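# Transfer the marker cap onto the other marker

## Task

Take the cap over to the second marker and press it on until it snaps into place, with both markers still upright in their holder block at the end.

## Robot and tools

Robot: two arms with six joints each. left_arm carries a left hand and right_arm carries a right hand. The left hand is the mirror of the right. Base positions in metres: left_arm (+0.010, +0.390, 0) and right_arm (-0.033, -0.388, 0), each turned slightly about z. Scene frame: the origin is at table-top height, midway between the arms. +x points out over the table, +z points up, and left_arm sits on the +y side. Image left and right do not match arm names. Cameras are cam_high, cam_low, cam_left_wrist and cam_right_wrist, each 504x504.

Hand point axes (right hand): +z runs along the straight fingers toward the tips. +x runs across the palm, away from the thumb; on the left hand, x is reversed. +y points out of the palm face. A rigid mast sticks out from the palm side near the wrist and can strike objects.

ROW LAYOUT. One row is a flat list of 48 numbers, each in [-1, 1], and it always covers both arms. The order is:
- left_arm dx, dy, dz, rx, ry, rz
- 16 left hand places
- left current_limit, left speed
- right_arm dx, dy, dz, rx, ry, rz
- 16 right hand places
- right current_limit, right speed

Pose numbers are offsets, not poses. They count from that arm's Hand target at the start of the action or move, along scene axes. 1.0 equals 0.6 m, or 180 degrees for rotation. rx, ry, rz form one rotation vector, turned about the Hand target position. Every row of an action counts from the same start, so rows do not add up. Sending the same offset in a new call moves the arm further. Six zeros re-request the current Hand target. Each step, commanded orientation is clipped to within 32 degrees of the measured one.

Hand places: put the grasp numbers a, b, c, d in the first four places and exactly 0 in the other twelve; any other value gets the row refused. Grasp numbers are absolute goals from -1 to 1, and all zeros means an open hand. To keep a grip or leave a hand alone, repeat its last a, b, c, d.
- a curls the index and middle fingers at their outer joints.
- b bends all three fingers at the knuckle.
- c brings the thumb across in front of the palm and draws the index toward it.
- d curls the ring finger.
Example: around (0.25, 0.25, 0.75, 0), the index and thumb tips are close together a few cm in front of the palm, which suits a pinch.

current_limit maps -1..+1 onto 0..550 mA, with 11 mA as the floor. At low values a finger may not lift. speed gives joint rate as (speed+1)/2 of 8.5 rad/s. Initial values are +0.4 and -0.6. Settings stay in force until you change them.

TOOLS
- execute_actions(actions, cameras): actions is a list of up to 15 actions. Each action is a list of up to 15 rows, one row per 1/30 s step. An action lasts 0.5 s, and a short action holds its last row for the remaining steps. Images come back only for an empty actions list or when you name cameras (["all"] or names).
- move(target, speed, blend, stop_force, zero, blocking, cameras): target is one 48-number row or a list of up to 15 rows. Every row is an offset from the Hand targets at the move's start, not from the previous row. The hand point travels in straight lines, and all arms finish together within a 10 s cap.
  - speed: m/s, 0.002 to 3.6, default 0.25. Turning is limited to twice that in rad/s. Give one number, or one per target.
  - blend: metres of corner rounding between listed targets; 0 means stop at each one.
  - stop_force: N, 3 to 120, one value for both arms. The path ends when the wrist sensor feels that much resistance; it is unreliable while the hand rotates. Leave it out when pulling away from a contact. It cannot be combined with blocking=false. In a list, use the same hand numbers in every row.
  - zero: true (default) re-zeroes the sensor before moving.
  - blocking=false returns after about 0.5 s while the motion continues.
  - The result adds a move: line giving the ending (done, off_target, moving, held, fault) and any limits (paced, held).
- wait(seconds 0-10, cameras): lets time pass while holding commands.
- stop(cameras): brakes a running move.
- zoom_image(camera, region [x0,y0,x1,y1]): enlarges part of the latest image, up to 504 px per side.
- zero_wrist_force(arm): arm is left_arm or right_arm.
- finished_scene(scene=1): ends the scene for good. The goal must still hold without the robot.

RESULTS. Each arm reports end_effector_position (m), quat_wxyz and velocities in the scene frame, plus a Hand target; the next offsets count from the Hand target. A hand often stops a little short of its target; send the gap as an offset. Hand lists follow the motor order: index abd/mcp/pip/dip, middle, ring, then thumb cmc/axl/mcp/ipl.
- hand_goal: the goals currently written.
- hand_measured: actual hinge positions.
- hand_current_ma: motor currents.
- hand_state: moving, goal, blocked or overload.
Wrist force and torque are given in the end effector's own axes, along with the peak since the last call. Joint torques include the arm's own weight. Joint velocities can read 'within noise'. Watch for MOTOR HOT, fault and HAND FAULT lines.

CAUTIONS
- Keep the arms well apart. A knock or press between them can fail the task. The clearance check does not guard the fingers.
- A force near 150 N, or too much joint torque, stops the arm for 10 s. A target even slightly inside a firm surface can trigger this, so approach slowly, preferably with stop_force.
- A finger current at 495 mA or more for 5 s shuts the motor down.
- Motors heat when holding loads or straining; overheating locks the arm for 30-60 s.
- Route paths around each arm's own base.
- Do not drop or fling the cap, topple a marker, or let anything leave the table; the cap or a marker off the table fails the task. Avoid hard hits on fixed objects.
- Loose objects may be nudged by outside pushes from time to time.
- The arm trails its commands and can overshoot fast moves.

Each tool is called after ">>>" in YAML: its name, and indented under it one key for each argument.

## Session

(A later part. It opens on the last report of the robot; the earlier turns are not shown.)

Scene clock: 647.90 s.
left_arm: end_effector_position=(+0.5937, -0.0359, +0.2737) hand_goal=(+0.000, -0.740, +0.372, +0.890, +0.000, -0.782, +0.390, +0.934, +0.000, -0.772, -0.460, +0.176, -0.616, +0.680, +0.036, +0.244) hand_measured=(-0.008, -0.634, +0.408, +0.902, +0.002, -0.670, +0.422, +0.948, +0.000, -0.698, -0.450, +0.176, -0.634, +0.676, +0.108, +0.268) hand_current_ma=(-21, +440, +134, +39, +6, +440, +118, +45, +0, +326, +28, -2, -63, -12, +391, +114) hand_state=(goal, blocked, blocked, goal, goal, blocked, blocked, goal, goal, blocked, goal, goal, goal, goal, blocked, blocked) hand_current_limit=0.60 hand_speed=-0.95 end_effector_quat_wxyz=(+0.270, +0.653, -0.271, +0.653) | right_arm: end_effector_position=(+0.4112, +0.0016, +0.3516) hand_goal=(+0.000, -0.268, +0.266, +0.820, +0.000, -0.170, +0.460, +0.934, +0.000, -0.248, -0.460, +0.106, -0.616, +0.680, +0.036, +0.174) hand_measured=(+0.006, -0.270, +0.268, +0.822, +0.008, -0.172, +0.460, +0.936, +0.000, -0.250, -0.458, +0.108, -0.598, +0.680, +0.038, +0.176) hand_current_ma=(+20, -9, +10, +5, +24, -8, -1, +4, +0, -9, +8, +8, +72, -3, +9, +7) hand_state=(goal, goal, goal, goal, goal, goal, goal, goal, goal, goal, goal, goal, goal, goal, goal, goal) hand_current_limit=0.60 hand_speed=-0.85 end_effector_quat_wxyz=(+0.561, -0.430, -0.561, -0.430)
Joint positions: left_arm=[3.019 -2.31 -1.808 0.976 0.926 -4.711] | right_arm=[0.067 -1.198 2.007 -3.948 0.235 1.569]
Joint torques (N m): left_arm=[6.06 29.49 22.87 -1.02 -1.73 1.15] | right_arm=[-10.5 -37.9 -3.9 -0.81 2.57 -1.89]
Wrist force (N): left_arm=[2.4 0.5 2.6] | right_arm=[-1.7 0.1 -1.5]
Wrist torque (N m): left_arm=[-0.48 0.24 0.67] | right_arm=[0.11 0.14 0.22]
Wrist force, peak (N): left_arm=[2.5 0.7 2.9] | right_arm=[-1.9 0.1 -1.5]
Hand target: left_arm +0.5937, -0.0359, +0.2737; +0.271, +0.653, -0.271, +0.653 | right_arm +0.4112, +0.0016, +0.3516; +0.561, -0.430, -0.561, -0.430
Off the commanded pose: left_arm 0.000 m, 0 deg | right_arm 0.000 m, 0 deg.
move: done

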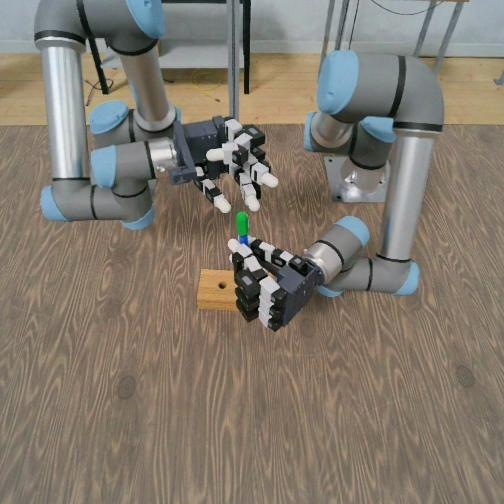

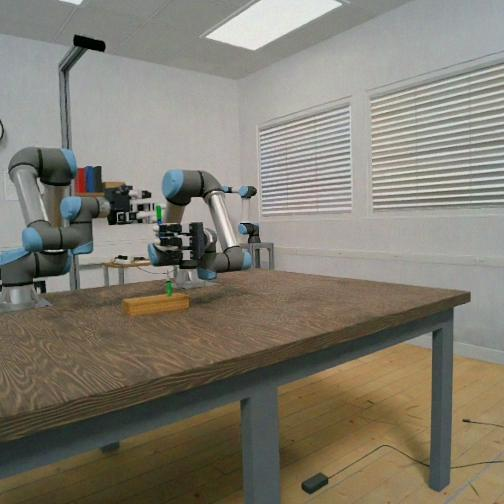

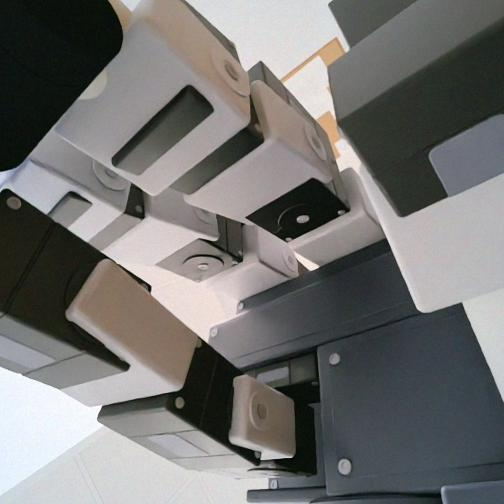

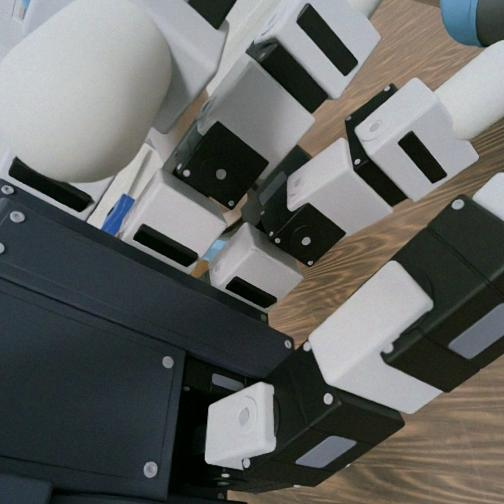

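>>> move:
  target:
    - [0,0,0,0,0,0, 0,0.95,0.78,0.65,0,0,0,0,0,0,0,0,0,0,0,0, 0.6,-0.95, 0,0,0,0,0,0, 0.2,0.1,1.0,1.0,0,0,0,0,0,0,0,0,0,0,0,0, 0.6,-0.7]
    - [0,0,0,0,0,0, 0,0.95,0.78,0.65,0,0,0,0,0,0,0,0,0,0,0,0, 0.6,-0.95, 0.1363,-0.034,-0.0077,0,0,0, 0.2,0.1,1.0,1.0,0,0,0,0,0,0,0,0,0,0,0,0, 0.6,-0.7]
  speed: [0.05, 0.08]
  cameras: ["all"]

>>> zoom_image:
  camera: "cam_low"
  region: [128, 185, 198, 255]

>>> zoom_image:
  camera: "cam_high"
  region: [205, 170, 305, 270]

Scene clock: 655.90 s.
left_arm: end_effector_position=(+0.5937, -0.0359, +0.2737) hand_goal=(+0.000, -0.740, +0.372, +0.890, +0.000, -0.782, +0.390, +0.934, +0.000, -0.772, -0.460, +0.176, -0.616, +0.680, +0.036, +0.244) hand_measured=(-0.008, -0.634, +0.408, +0.902, +0.002, -0.670, +0.422, +0.948, +0.000, -0.698, -0.450, +0.176, -0.634, +0.676, +0.108, +0.268) hand_current_ma=(-21, +440, +134, +39, +6, +440, +118, +45, +0, +326, +28, -2, -63, -12, +391, +114) hand_state=(goal, blocked, blocked, goal, goal, blocked, blocked, goal, goal, blocked, goal, goal, goal, goal, blocked, blocked) hand_current_limit=0.60 hand_speed=-0.95 end_effector_quat_wxyz=(+0.271, +0.653, -0.271, +0.653) | right_arm: end_effector_position=(+0.4929, -0.0188, +0.3470) hand_goal=(+0.000, +0.386, -0.220, +0.530, +0.000, +0.726, +0.240, +0.710, +0.000, +0.420, -1.000, -0.400, -0.970, +0.680, -0.020, +0.010) hand_measured=(+0.006, +0.384, -0.218, +0.532, +0.008, +0.724, +0.242, +0.712, +0.000, +0.418, -0.998, -0.398, -0.954, +0.680, -0.018, +0.012) hand_current_ma=(+20, -8, +10, +8, +24, -8, +9, +9, +0, -8, +8, +8, +63, -1, +5, +6) hand_state=(goal, goal, goal, goal, goal, goal, goal, goal, goal, goal, goal, goal, goal, goal, goal, goal) hand_current_limit=0.60 hand_speed=-0.70 end_effector_quat_wxyz=(+0.561, -0.430, -0.561, -0.430)
Joint positions: left_arm=[3.019 -2.31 -1.808 0.976 0.926 -4.711] | right_arm=[0.022 -1.055 1.788 -3.872 0.28 1.569]
Joint torques (N m): left_arm=[5.49 28.89 21.57 -1.03 -1.74 0.96] | right_arm=[-10.27 -25.76 -23.83 2.95 2.71 1.11]
Wrist force (N): left_arm=[2.4 0.2 2.4] | right_arm=[-2.0 0.1 -1.2]
Wrist torque (N m): left_arm=[-0.50 0.25 0.67] | right_arm=[0.13 0.11 0.01]
Wrist force, peak (N): left_arm=[2.6 0.1 2.6] | right_arm=[-2.2 0.8 -1.3]
Hand target: left_arm +0.5937, -0.0359, +0.2737; +0.271, +0.653, -0.271, +0.653 | right_arm +0.4930, -0.0188, +0.3470; +0.561, -0.430, -0.561, -0.430
Off the commanded pose: left_arm 0.000 m, 0 deg | right_arm 0.000 m, 0 deg.
move: done

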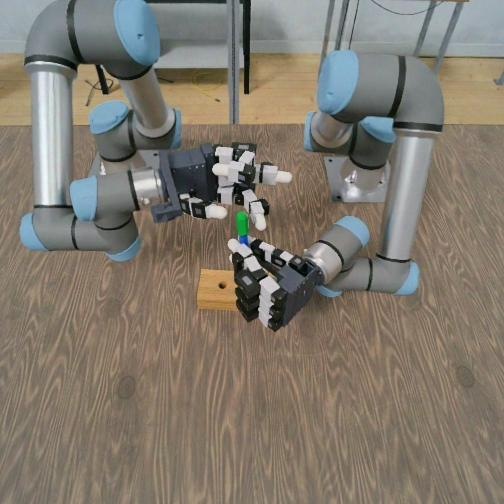

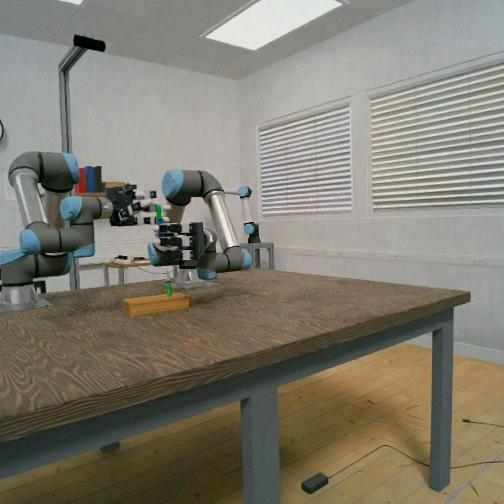

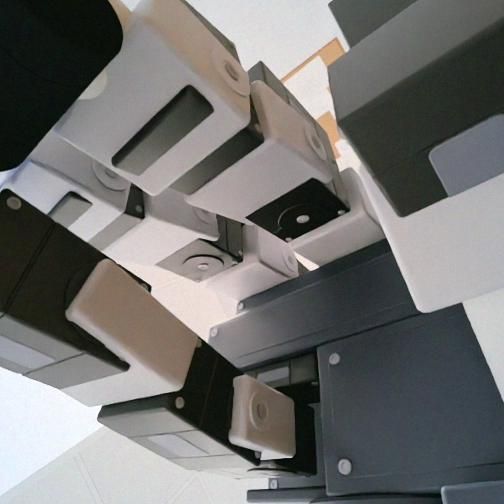

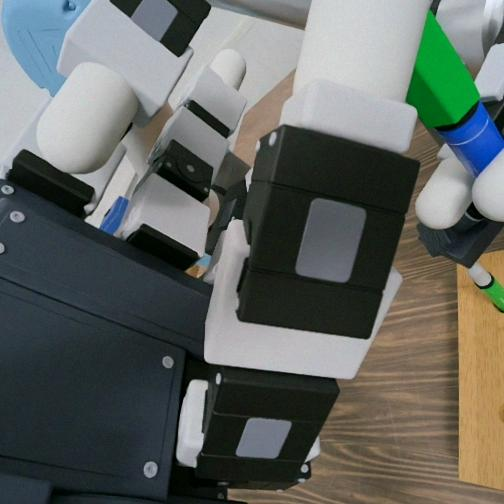

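Scaled by 7.200.

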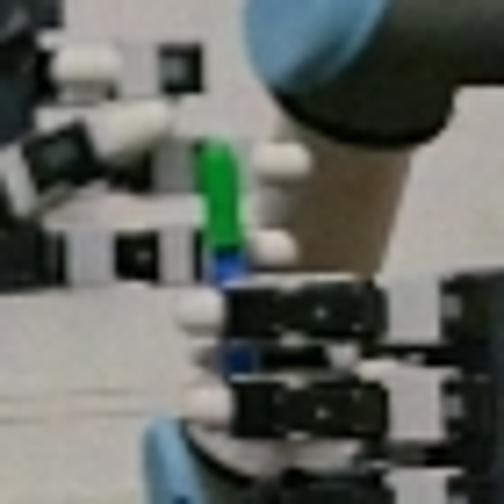

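Scaled by 5.040.

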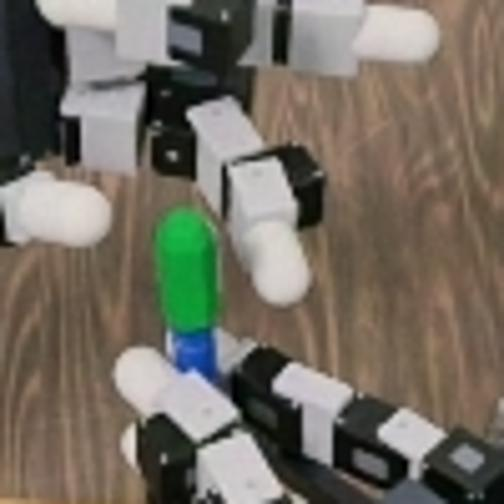

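>>> move:
  target:
    - [0,0,0,0,0,0, 0,0.95,0.78,0.65,0,0,0,0,0,0,0,0,0,0,0,0, 0.6,-0.95, 0.0483,0.013,0,0,0,0, 0.2,0.1,1.0,1.0,0,0,0,0,0,0,0,0,0,0,0,0, 0.6,-0.7]
  speed: 0.05
  stop_force: 5
  cameras: ["all"]

>>> zoom_image:
  camera: "cam_high"
  region: [205, 170, 305, 270]

Scene clock: 658.93 s.
left_arm: end_effector_position=(+0.5937, -0.0359, +0.2737) hand_goal=(+0.000, -0.740, +0.372, +0.890, +0.000, -0.782, +0.390, +0.934, +0.000, -0.772, -0.460, +0.176, -0.616, +0.680, +0.036, +0.244) hand_measured=(-0.008, -0.634, +0.408, +0.902, +0.002, -0.670, +0.422, +0.948, +0.000, -0.698, -0.450, +0.176, -0.634, +0.676, +0.108, +0.268) hand_current_ma=(-21, +440, +134, +39, +6, +440, +118, +45, +0, +326, +28, -2, -63, -12, +391, +114) hand_state=(goal, blocked, blocked, goal, goal, blocked, blocked, goal, goal, blocked, goal, goal, goal, goal, blocked, blocked) hand_current_limit=0.60 hand_speed=-0.95 end_effector_quat_wxyz=(+0.271, +0.653, -0.271, +0.653) | right_arm: end_effector_position=(+0.5220, -0.0110, +0.3470) hand_goal=(+0.000, +0.386, -0.220, +0.530, +0.000, +0.726, +0.240, +0.710, +0.000, +0.420, -1.000, -0.400, -0.970, +0.680, -0.020, +0.010) hand_measured=(+0.006, +0.384, -0.218, +0.532, +0.008, +0.724, +0.242, +0.712, +0.000, +0.418, -0.998, -0.398, -0.954, +0.680, -0.018, +0.012) hand_current_ma=(+20, -8, +9, +8, +24, -8, +9, +9, +0, -8, +8, +8, +63, -1, +5, +6) hand_state=(goal, goal, goal, goal, goal, goal, goal, goal, goal, goal, goal, goal, goal, goal, goal, goal) hand_current_limit=0.60 hand_speed=-0.70 end_effector_quat_wxyz=(+0.561, -0.430, -0.561, -0.430)
Joint positions: left_arm=[3.019 -2.31 -1.808 0.976 0.926 -4.711] | right_arm=[0.038 -0.999 1.69 -3.831 0.264 1.569]
Joint torques (N m): left_arm=[5.61 29.04 22 -1 -1.75 0.84] | right_arm=[11.41 -26.74 -25.71 2.95 -2.87 1.14]
Wrist force (N): left_arm=[2.4 0.3 2.3] | right_arm=[-1.7 0.5 -1.3]
Wrist torque (N m): left_arm=[-0.48 0.24 0.66] | right_arm=[0.17 0.06 0.06]
Wrist force, peak (N): left_arm=[2.6 0.3 2.5] | right_arm=[-1.9 0.6 -1.7]
Hand target: left_arm +0.5937, -0.0359, +0.2737; +0.271, +0.653, -0.271, +0.653 | right_arm +0.5220, -0.0110, +0.3470; +0.561, -0.430, -0.561, -0.430
Off the commanded pose: left_arm 0.000 m, 0 deg | right_arm 0.000 m, 0 deg.
move: done

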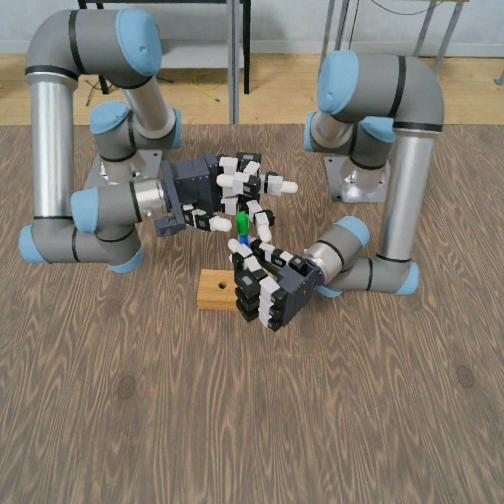

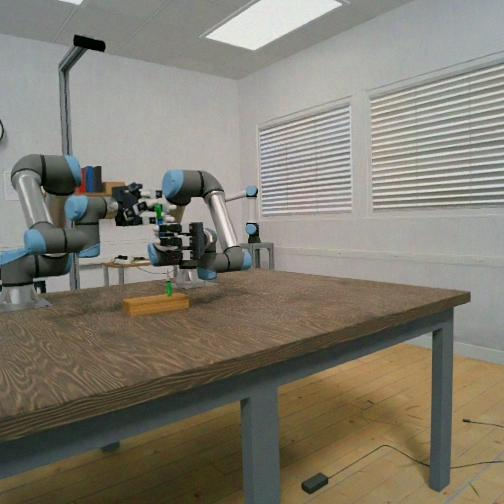

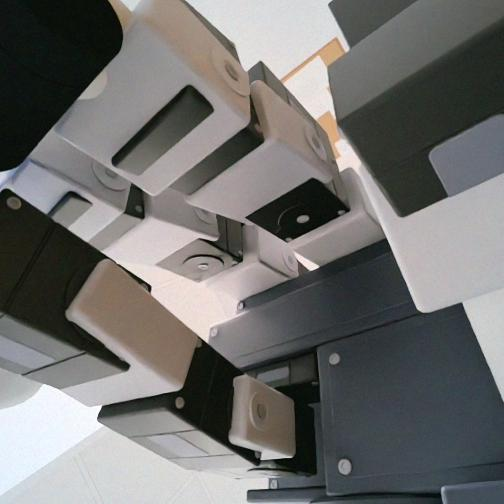

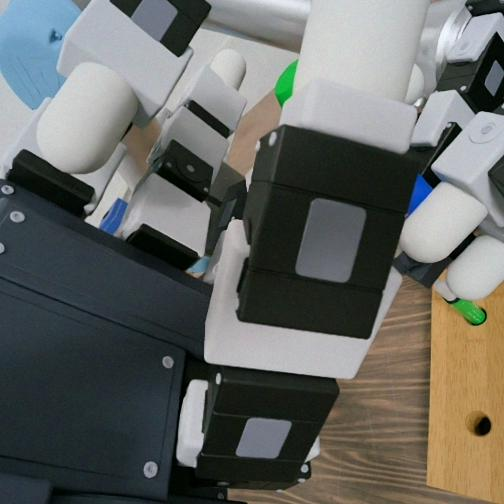

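Scaled by 5.040.

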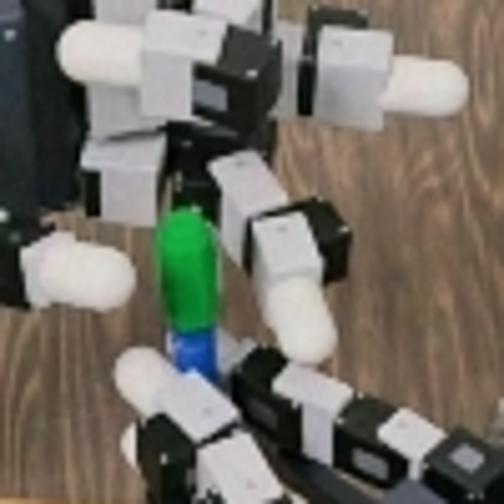

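>>> move:
  target:
    - [0,0,0,0,0,0, 0,0.95,0.78,0.65,0,0,0,0,0,0,0,0,0,0,0,0, 0.6,-0.95, 0.0612,0.0164,0,0,0,0, 0.2,0.1,1.0,1.0,0,0,0,0,0,0,0,0,0,0,0,0, 0.6,-0.7]
  speed: 0.03
  stop_force: 4
  cameras: ["all"]

>>> zoom_image:
  camera: "cam_high"
  region: [205, 170, 305, 270]

Scene clock: 661.97 s.
left_arm: end_effector_position=(+0.5937, -0.0359, +0.2737) hand_goal=(+0.000, -0.740, +0.372, +0.890, +0.000, -0.782, +0.390, +0.934, +0.000, -0.772, -0.460, +0.176, -0.616, +0.680, +0.036, +0.244) hand_measured=(-0.008, -0.634, +0.408, +0.902, +0.002, -0.670, +0.422, +0.948, +0.000, -0.698, -0.450, +0.176, -0.634, +0.676, +0.108, +0.268) hand_current_ma=(-21, +440, +134, +39, +6, +440, +118, +45, +0, +326, +28, -2, -63, -12, +391, +114) hand_state=(goal, blocked, blocked, goal, goal, blocked, blocked, goal, goal, blocked, goal, goal, goal, goal, blocked, blocked) hand_current_limit=0.60 hand_speed=-0.95 end_effector_quat_wxyz=(+0.271, +0.653, -0.271, +0.653) | right_arm: end_effector_position=(+0.5587, -0.0012, +0.3470) hand_goal=(+0.000, +0.386, -0.220, +0.530, +0.000, +0.726, +0.240, +0.710, +0.000, +0.420, -1.000, -0.400, -0.970, +0.680, -0.020, +0.010) hand_measured=(+0.006, +0.384, -0.218, +0.532, +0.008, +0.724, +0.242, +0.712, +0.000, +0.418, -0.998, -0.398, -0.954, +0.680, -0.018, +0.012) hand_current_ma=(+20, -8, +9, +8, +24, -8, +9, +9, +0, -8, +8, +8, +63, -1, +5, +6) hand_state=(goal, goal, goal, goal, goal, goal, goal, goal, goal, goal, goal, goal, goal, goal, goal, goal) hand_current_limit=0.60 hand_speed=-0.70 end_effector_quat_wxyz=(+0.561, -0.430, -0.561, -0.430)
Joint positions: left_arm=[3.019 -2.31 -1.808 0.976 0.926 -4.711] | right_arm=[0.055 -0.926 1.56 -3.774 0.247 1.569]
Joint torques (N m): left_arm=[5.98 29.2 21.08 -1.06 -1.82 0.85] | right_arm=[11.23 -30.38 -26.75 2.77 -2.93 0.97]
Wrist force (N): left_arm=[2.4 0.2 2.4] | right_arm=[-1.8 0.5 -1.3]
Wrist torque (N m): left_arm=[-0.49 0.24 0.67] | right_arm=[0.15 0.08 0.07]
Wrist force, peak (N): left_arm=[2.7 0.4 2.4] | right_arm=[-2.0 0.2 -1.5]
Hand target: left_arm +0.5937, -0.0359, +0.2737; +0.271, +0.653, -0.271, +0.653 | right_arm +0.5587, -0.0012, +0.3470; +0.561, -0.430, -0.561, -0.430
Off the commanded pose: left_arm 0.000 m, 0 deg | right_arm 0.000 m, 0 deg.
move: done

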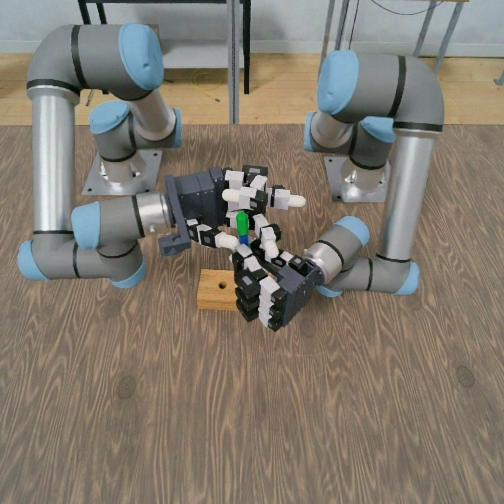

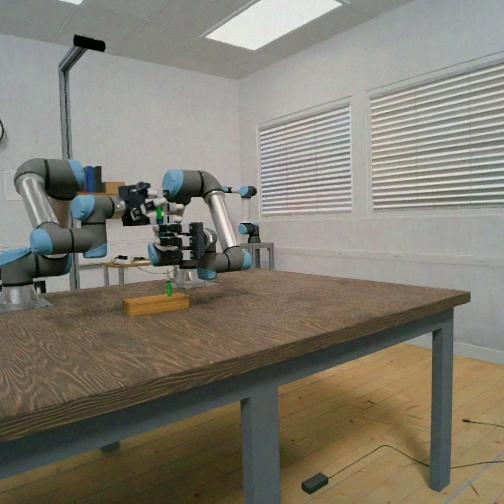

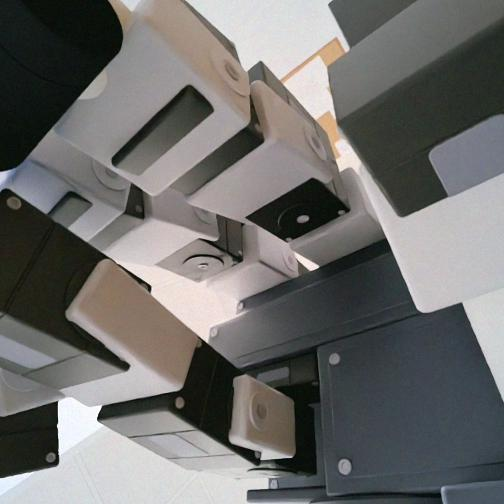

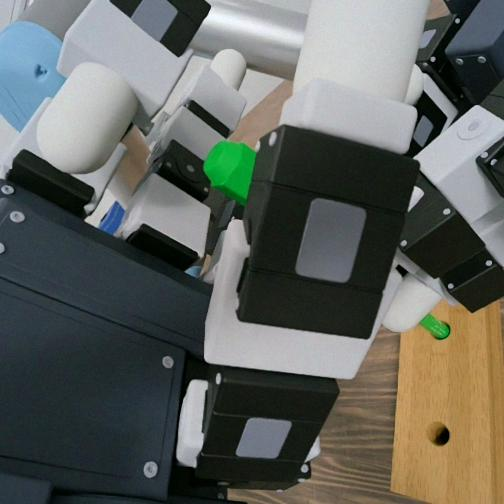

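Scaled by 5.040.

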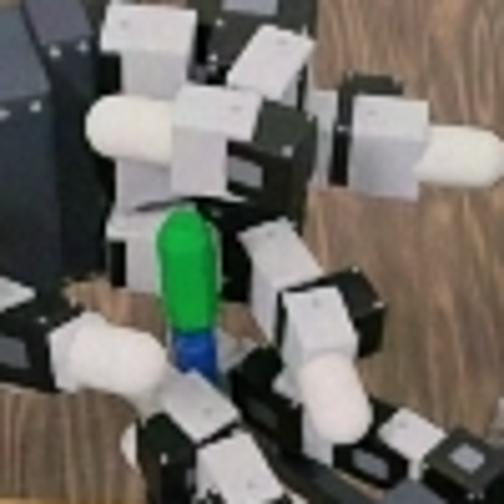

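>>> move:
  target:
    - [0,0,0,0,0,0, 0,0.95,0.78,0.65,0,0,0,0,0,0,0,0,0,0,0,0, 0.6,-0.95, 0,0,0,0,0,0, 1.0,0.2,1.0,1.0,0,0,0,0,0,0,0,0,0,0,0,0, 0.2,-0.85]
  speed: 0.05
  cameras: ["all"]

>>> zoom_image:
  camera: "cam_high"
  region: [205, 170, 305, 270]

>>> zoom_image:
  camera: "cam_low"
  region: [128, 185, 198, 255]

Scene clock: 665.07 s.
left_arm: end_effector_position=(+0.5937, -0.0359, +0.2737) hand_goal=(+0.000, -0.740, +0.372, +0.890, +0.000, -0.782, +0.390, +0.934, +0.000, -0.772, -0.460, +0.176, -0.616, +0.680, +0.036, +0.244) hand_measured=(-0.016, -0.628, +0.424, +0.902, -0.002, -0.678, +0.422, +0.948, +0.000, -0.698, -0.450, +0.176, -0.630, +0.676, +0.108, +0.268) hand_current_ma=(-44, +440, +201, +42, -6, +440, +118, +45, +0, +326, +28, -2, -46, -12, +391, +114) hand_state=(goal, blocked, blocked, goal, goal, blocked, blocked, goal, goal, blocked, goal, goal, goal, goal, blocked, blocked) hand_current_limit=0.60 hand_speed=-0.95 end_effector_quat_wxyz=(+0.271, +0.653, -0.271, +0.653) | right_arm: end_effector_position=(+0.5587, -0.0011, +0.3470) hand_goal=(+0.000, +0.330, -0.910, -0.210, +0.000, +0.350, -1.000, -0.450, +0.000, +0.350, -1.000, -0.460, -0.890, +0.680, -0.020, -0.090) hand_measured=(-0.008, +0.388, -0.740, -0.196, +0.006, +0.350, -0.900, -0.418, +0.000, +0.352, -0.998, -0.458, -0.886, +0.680, -0.018, -0.088) hand_current_ma=(-23, +263, +330, +55, +21, +0, +328, +134, +0, +9, +8, +8, +17, -1, +5, +6) hand_state=(goal, blocked, blocked, goal, goal, goal, blocked, blocked, goal, goal, goal, goal, goal, goal, goal, goal) hand_current_limit=0.20 hand_speed=-0.85 end_effector_quat_wxyz=(+0.561, -0.430, -0.561, -0.430)
Joint positions: left_arm=[3.019 -2.31 -1.808 0.976 0.926 -4.711] | right_arm=[0.055 -0.926 1.56 -3.774 0.247 1.569]
Joint torques (N m): left_arm=[6.37 32.39 20.91 -0.18 -1.72 0.72] | right_arm=[1.27 -31 -25.29 2.56 -2.16 0.99]
Wrist force (N): left_arm=[2.2 2.8 6.1] | right_arm=[-1.9 0.5 3.2]
Wrist torque (N m): left_arm=[-0.32 0.18 0.72] | right_arm=[0.14 0.33 0.12]
Wrist force, peak (N): left_arm=[2.7 2.9 6.4] | right_arm=[-2.0 0.4 3.7]
Hand target: left_arm +0.5937, -0.0359, +0.2737; +0.271, +0.653, -0.271, +0.653 | right_arm +0.5587, -0.0012, +0.3470; +0.561, -0.430, -0.561, -0.430
Off the commanded pose: left_arm 0.000 m, 0 deg | right_arm 0.000 m, 0 deg.
move: done

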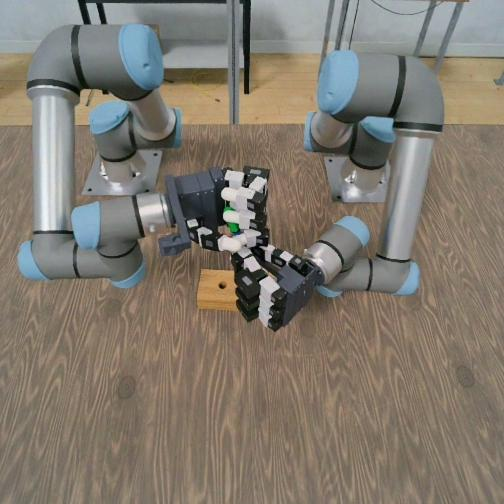

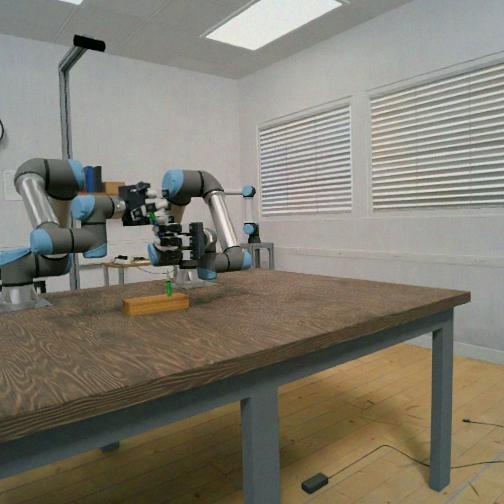

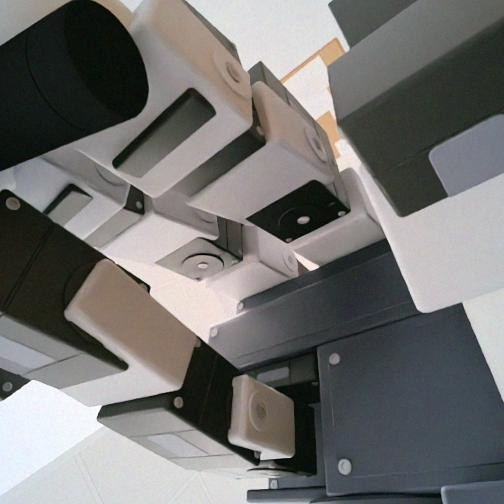

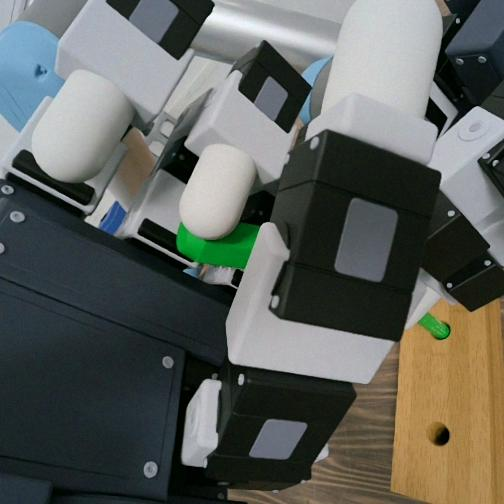

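Scaled by 5.040.

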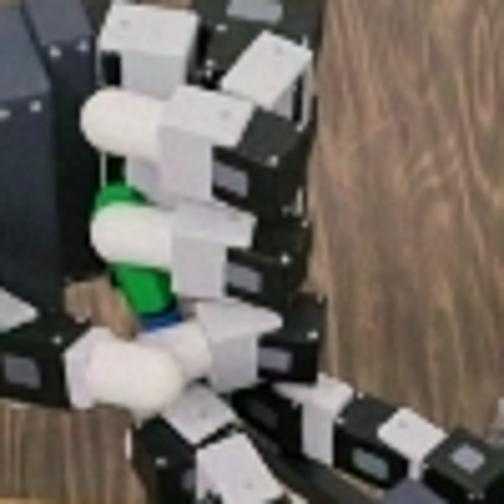

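Scaled by 7.200.

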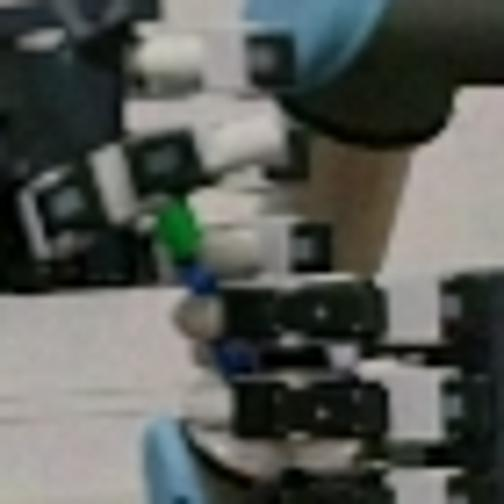

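>>> move:
  target:
    - [0,0,0,0,0,0, 0,0.95,0.78,0.65,0,0,0,0,0,0,0,0,0,0,0,0, 0.6,-0.95, 0,0,0,0,0,0, 0.2,0.1,1.0,1.0,0,0,0,0,0,0,0,0,0,0,0,0, 0.6,-0.85]
  speed: 0.05
  cameras: ["all"]

>>> zoom_image:
  camera: "cam_high"
  region: [205, 170, 305, 270]

>>> zoom_image:
  camera: "cam_low"
  region: [128, 185, 198, 255]

Scene clock: 669.17 s.
left_arm: end_effector_position=(+0.5937, -0.0359, +0.2737) hand_goal=(+0.000, -0.740, +0.372, +0.890, +0.000, -0.782, +0.390, +0.934, +0.000, -0.772, -0.460, +0.176, -0.616, +0.680, +0.036, +0.244) hand_measured=(-0.016, -0.628, +0.424, +0.904, -0.004, -0.678, +0.422, +0.948, +0.000, -0.698, -0.450, +0.176, -0.630, +0.676, +0.108, +0.268) hand_current_ma=(-44, +440, +201, +50, -8, +440, +118, +45, +0, +326, +28, -2, -48, -12, +391, +114) hand_state=(goal, blocked, blocked, goal, goal, blocked, blocked, goal, goal, blocked, goal, goal, goal, goal, blocked, blocked) hand_current_limit=0.60 hand_speed=-0.95 end_effector_quat_wxyz=(+0.271, +0.653, -0.271, +0.653) | right_arm: end_effector_position=(+0.5587, -0.0012, +0.3470) hand_goal=(+0.000, +0.386, -0.220, +0.530, +0.000, +0.726, +0.240, +0.710, +0.000, +0.420, -1.000, -0.400, -0.970, +0.680, -0.020, +0.010) hand_measured=(+0.000, +0.388, -0.222, +0.528, +0.006, +0.724, +0.238, +0.708, +0.000, +0.418, -0.998, -0.402, -0.954, +0.680, -0.018, +0.008) hand_current_ma=(+1, +9, -10, -8, +18, -9, -10, -9, +0, -10, +8, -8, +64, -1, +5, -10) hand_state=(goal, goal, goal, goal, goal, goal, goal, goal, goal, goal, goal, goal, goal, goal, goal, goal) hand_current_limit=0.60 hand_speed=-0.85 end_effector_quat_wxyz=(+0.561, -0.430, -0.561, -0.430)
Joint positions: left_arm=[3.019 -2.31 -1.808 0.976 0.926 -4.711] | right_arm=[0.055 -0.926 1.56 -3.774 0.247 1.569]
Joint torques (N m): left_arm=[4.46 40.95 17.16 2.29 -1.76 0] | right_arm=[-9.89 -31.82 -21.81 1.78 -0.9 0.92]
Wrist force (N): left_arm=[2.5 0.3 2.5] | right_arm=[-1.6 0.8 -1.1]
Wrist torque (N m): left_arm=[-0.50 0.24 0.67] | right_arm=[0.18 0.05 0.08]
Wrist force, peak (N): left_arm=[2.5 2.7 6.2] | right_arm=[-1.7 0.2 3.4]
Hand target: left_arm +0.5937, -0.0359, +0.2737; +0.271, +0.653, -0.271, +0.653 | right_arm +0.5587, -0.0012, +0.3470; +0.561, -0.430, -0.561, -0.430
Off the commanded pose: left_arm 0.000 m, 0 deg | right_arm 0.000 m, 0 deg.
move: done

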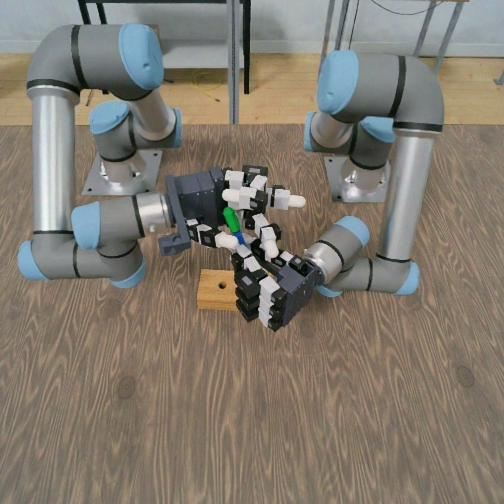

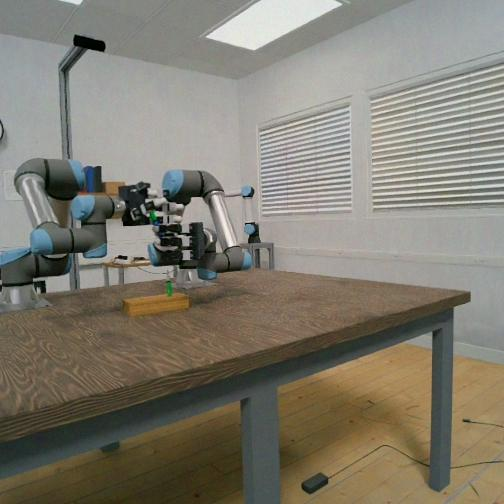

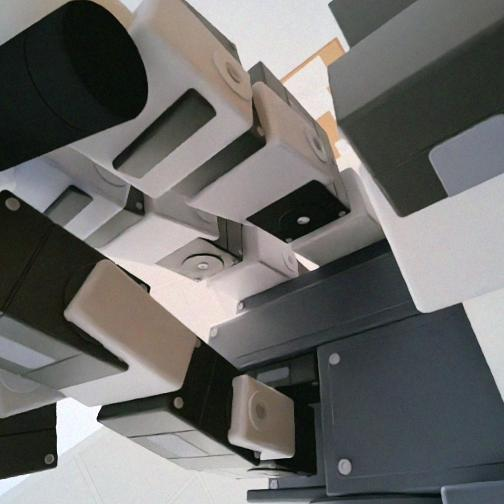

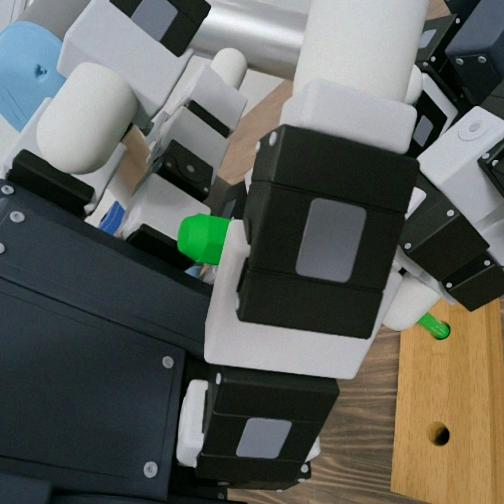

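Scaled by 5.040.

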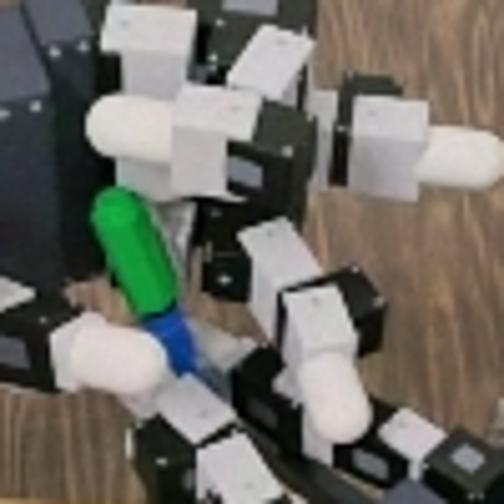

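Scaled by 7.200.

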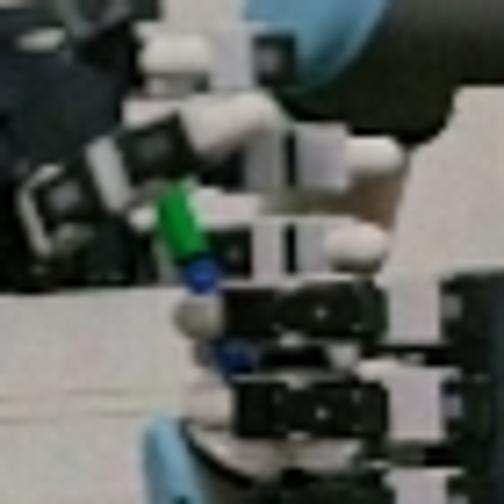

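>>> move:
  target:
    - [0,0,0,0,0,0, 0,0.95,0.78,0.65,0,0,0,0,0,0,0,0,0,0,0,0, 0.6,-0.95, -0.145,-0.0525,0,0,0,0, 0.2,0.1,1.0,1.0,0,0,0,0,0,0,0,0,0,0,0,0, 0.6,-0.85]
    - [0,0.0007,0.0038,-0.0944,0,0, 0,0.95,0.78,0.65,0,0,0,0,0,0,0,0,0,0,0,0, 0.6,-0.95, -0.145,-0.0525,0,0,0,0, 0.2,0.1,1.0,1.0,0,0,0,0,0,0,0,0,0,0,0,0, 0.6,-0.85]
  speed: 0.1
  cameras: ["all"]

>>> zoom_image:
  camera: "cam_high"
  region: [205, 170, 305, 270]

>>> zoom_image:
  camera: "cam_low"
  region: [128, 185, 198, 255]

Scene clock: 679.43 s.
left_arm: end_effector_position=(+0.5937, -0.0355, +0.2760) hand_goal=(+0.000, -0.740, +0.372, +0.890, +0.000, -0.782, +0.390, +0.934, +0.000, -0.772, -0.460, +0.176, -0.616, +0.680, +0.036, +0.244) hand_measured=(-0.016, -0.628, +0.424, +0.906, -0.004, -0.680, +0.422, +0.948, +0.000, -0.698, -0.450, +0.176, -0.630, +0.676, +0.108, +0.268) hand_current_ma=(-44, +440, +201, +51, -8, +440, +118, +45, +0, +326, +29, -2, -48, -12, +391, +114) hand_state=(goal, blocked, blocked, goal, goal, blocked, blocked, goal, goal, blocked, goal, goal, goal, goal, blocked, blocked) hand_current_limit=0.60 hand_speed=-0.95 end_effector_quat_wxyz=(+0.364, +0.606, -0.172, +0.686) | right_arm: end_effector_position=(+0.4717, -0.0327, +0.3470) hand_goal=(+0.000, +0.386, -0.220, +0.530, +0.000, +0.726, +0.240, +0.710, +0.000, +0.420, -1.000, -0.400, -0.970, +0.680, -0.020, +0.010) hand_measured=(+0.000, +0.388, -0.222, +0.528, +0.006, +0.724, +0.238, +0.708, +0.000, +0.418, -0.998, -0.402, -0.954, +0.680, -0.018, +0.008) hand_current_ma=(+1, +8, -10, -8, +18, -8, -9, -9, +0, -9, +8, -8, +63, -1, +5, -10) hand_state=(goal, goal, goal, goal, goal, goal, goal, goal, goal, goal, goal, goal, goal, goal, goal, goal) hand_current_limit=0.60 hand_speed=-0.85 end_effector_quat_wxyz=(+0.561, -0.430, -0.561, -0.430)
Joint positions: left_arm=[2.988 -2.469 -1.694 1.27 0.993 -5.062] | right_arm=[-0.008 -1.099 1.863 -3.904 0.309 1.569]
Joint torques (N m): left_arm=[-6.47 31.32 20.71 2.01 1.65 -1.64] | right_arm=[-10.44 -42.22 -4.25 -2.29 2.63 -1.71]
Wrist force (N): left_arm=[2.1 0.1 3.1] | right_arm=[-1.7 0.0 -0.9]
Wrist torque (N m): left_arm=[-0.82 0.25 0.67] | right_arm=[0.09 0.06 0.11]
Wrist force, peak (N): left_arm=[2.3 0.0 3.3] | right_arm=[-1.5 1.3 -1.5]
Hand target: left_arm +0.5937, -0.0355, +0.2760; +0.364, +0.606, -0.172, +0.686 | right_arm +0.4717, -0.0327, +0.3470; +0.561, -0.430, -0.561, -0.430
Off the commanded pose: left_arm 0.000 m, 0 deg | right_arm 0.000 m, 0 deg.
move: done

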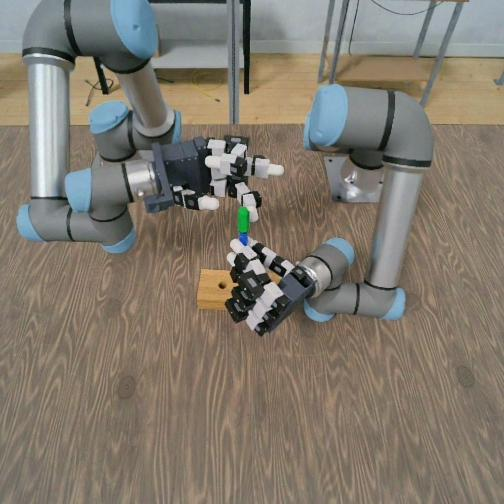

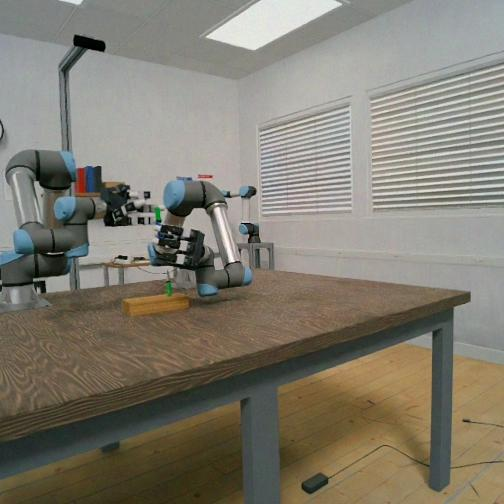

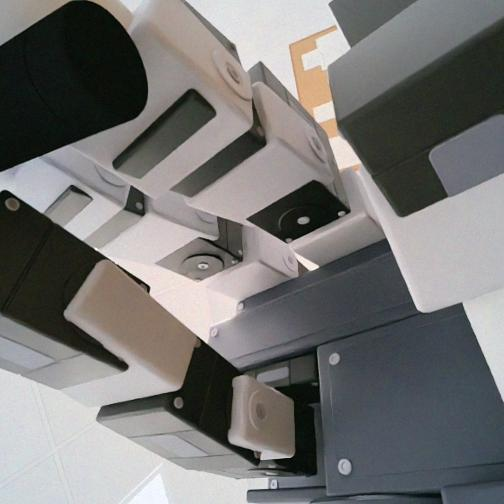

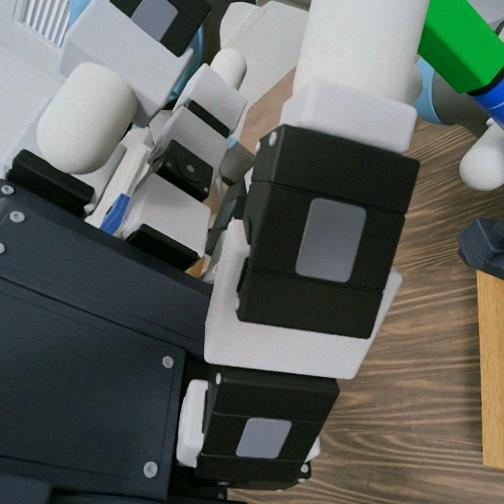

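Scaled by 5.040.

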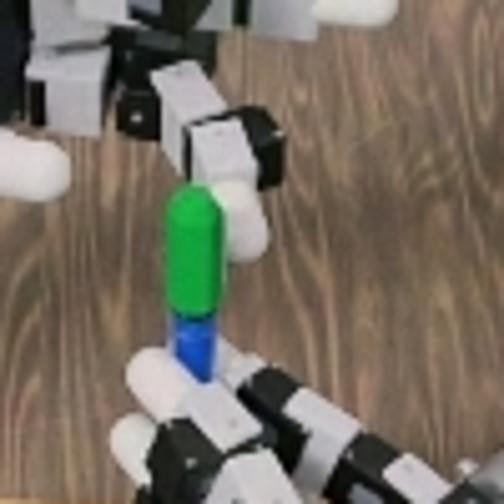

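Scaled by 7.200.

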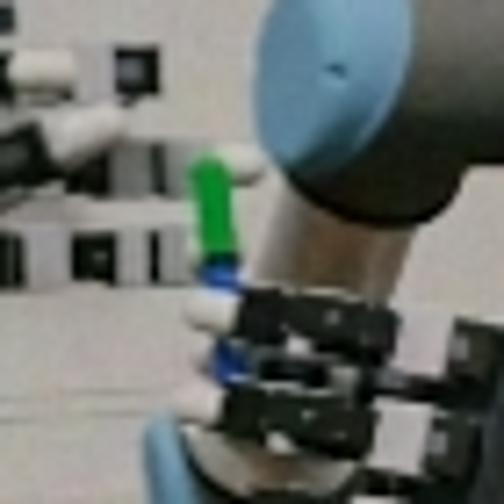

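>>> zoom_image:
  camera: "cam_low"
  region: [148, 270, 198, 320]

Scaled by 10.080.

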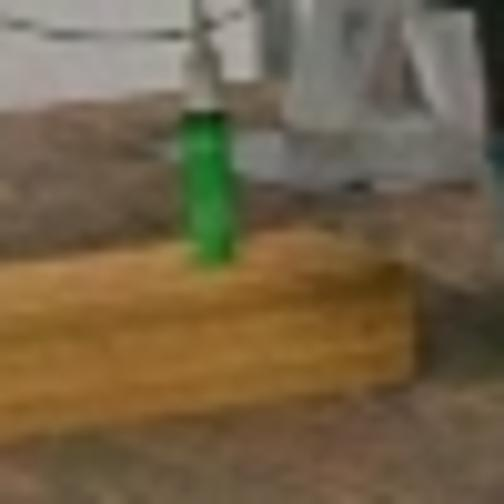

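>>> move:
  target:
    - [0,0,0,0,0,0, 0,0.95,0.78,0.65,0,0,0,0,0,0,0,0,0,0,0,0, 0.6,-0.95, 0,0,0,0,0,0, 0.2,0,1.0,1.0,0,0,0,0,0,0,0,0,0,0,0,0, 0.6,-0.85]
    - [0,0,0,0,0,0, 0,0.95,0.78,0.65,0,0,0,0,0,0,0,0,0,0,0,0, 0.6,-0.95, 0.1352,0.0313,-0.0083,0,0,0, 0.2,0,1.0,1.0,0,0,0,0,0,0,0,0,0,0,0,0, 0.6,-0.85]
  speed: 0.05
  cameras: ["all"]

>>> zoom_image:
  camera: "cam_high"
  region: [205, 170, 305, 270]

>>> zoom_image:
  camera: "cam_low"
  region: [128, 185, 198, 255]

Scene clock: 686.47 s.
left_arm: end_effector_position=(+0.5937, -0.0355, +0.2760) hand_goal=(+0.000, -0.740, +0.372, +0.890, +0.000, -0.782, +0.390, +0.934, +0.000, -0.772, -0.460, +0.176, -0.616, +0.680, +0.036, +0.244) hand_measured=(-0.016, -0.628, +0.424, +0.906, -0.004, -0.680, +0.422, +0.948, +0.000, -0.698, -0.450, +0.176, -0.630, +0.676, +0.108, +0.268) hand_current_ma=(-44, +440, +201, +51, -8, +440, +118, +45, +0, +326, +29, -2, -48, -12, +391, +114) hand_state=(goal, blocked, blocked, goal, goal, blocked, blocked, goal, goal, blocked, goal, goal, goal, goal, blocked, blocked) hand_current_limit=0.60 hand_speed=-0.95 end_effector_quat_wxyz=(+0.364, +0.606, -0.172, +0.686) | right_arm: end_effector_position=(+0.5528, -0.0139, +0.3420) hand_goal=(+0.000, +0.520, -0.250, +0.510, +0.000, +0.900, +0.260, +0.710, +0.000, +0.570, -1.000, -0.420, -0.970, +0.680, -0.020, -0.010) hand_measured=(+0.000, +0.518, -0.248, +0.512, +0.006, +0.898, +0.258, +0.708, +0.000, +0.568, -0.998, -0.418, -0.954, +0.680, -0.018, -0.008) hand_current_ma=(+1, -8, +10, +8, +18, -8, -9, -9, +0, -9, +8, +8, +63, -1, +5, +6) hand_state=(goal, goal, goal, goal, goal, goal, goal, goal, goal, goal, goal, goal, goal, goal, goal, goal) hand_current_limit=0.60 hand_speed=-0.85 end_effector_quat_wxyz=(+0.561, -0.430, -0.561, -0.430)
Joint positions: left_arm=[2.988 -2.469 -1.694 1.27 0.993 -5.062] | right_arm=[0.032 -0.936 1.594 -3.798 0.269 1.569]
Joint torques (N m): left_arm=[-6.55 32.18 20.39 2.59 1.88 -1.68] | right_arm=[10.81 -29.55 -25.14 2.86 -2.91 1.05]
Wrist force (N): left_arm=[2.0 0.3 3.3] | right_arm=[-1.9 0.9 -1.1]
Wrist torque (N m): left_arm=[-0.80 0.26 0.66] | right_arm=[0.20 0.07 0.08]
Wrist force, peak (N): left_arm=[2.1 0.0 3.6] | right_arm=[-2.0 0.4 -1.7]
Hand target: left_arm +0.5937, -0.0355, +0.2760; +0.364, +0.606, -0.172, +0.686 | right_arm +0.5528, -0.0139, +0.3420; +0.561, -0.430, -0.561, -0.430
Off the commanded pose: left_arm 0.000 m, 0 deg | right_arm 0.000 m, 0 deg.
move: done

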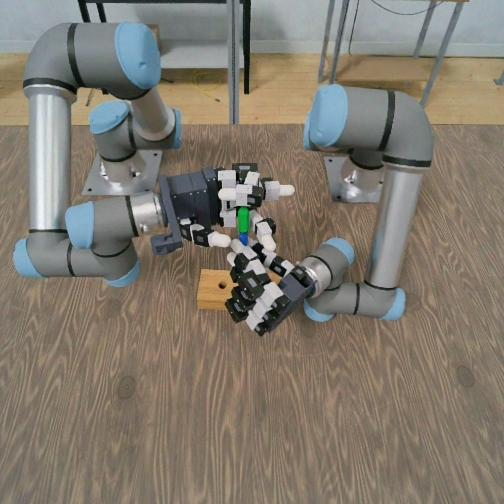

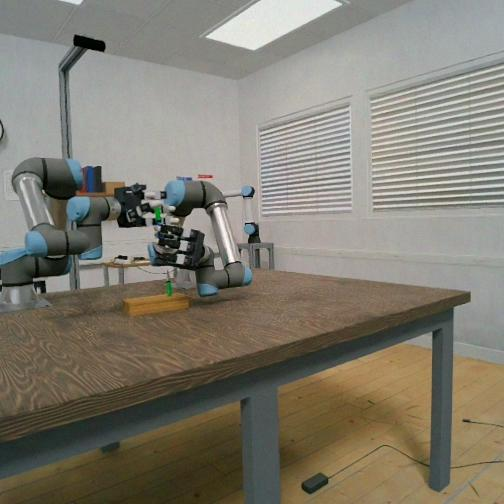

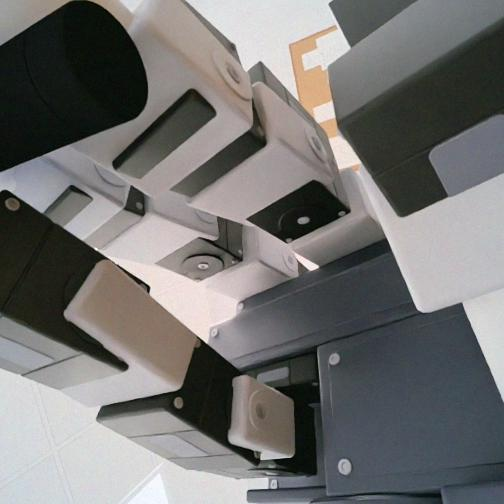

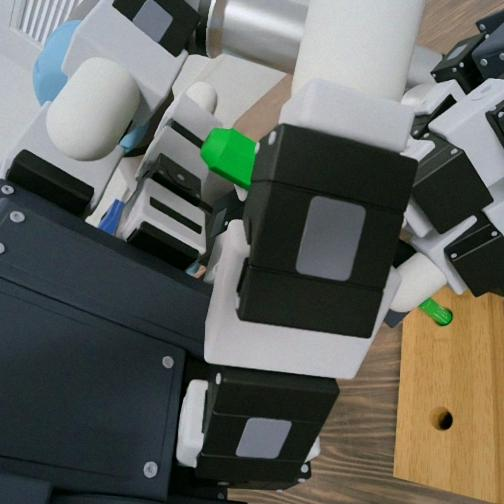

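Scaled by 5.040.

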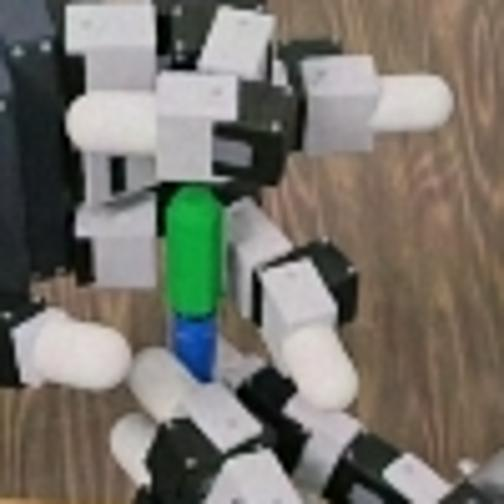

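Scaled by 7.200.

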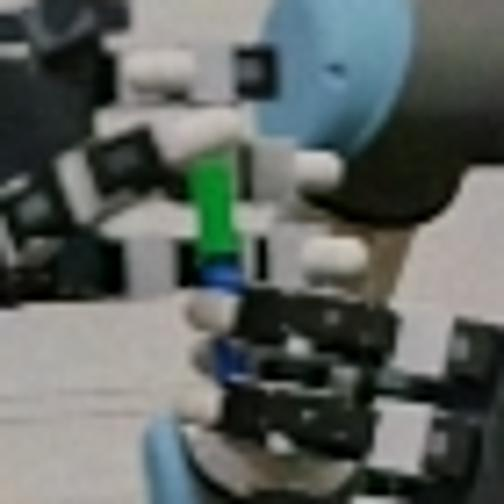

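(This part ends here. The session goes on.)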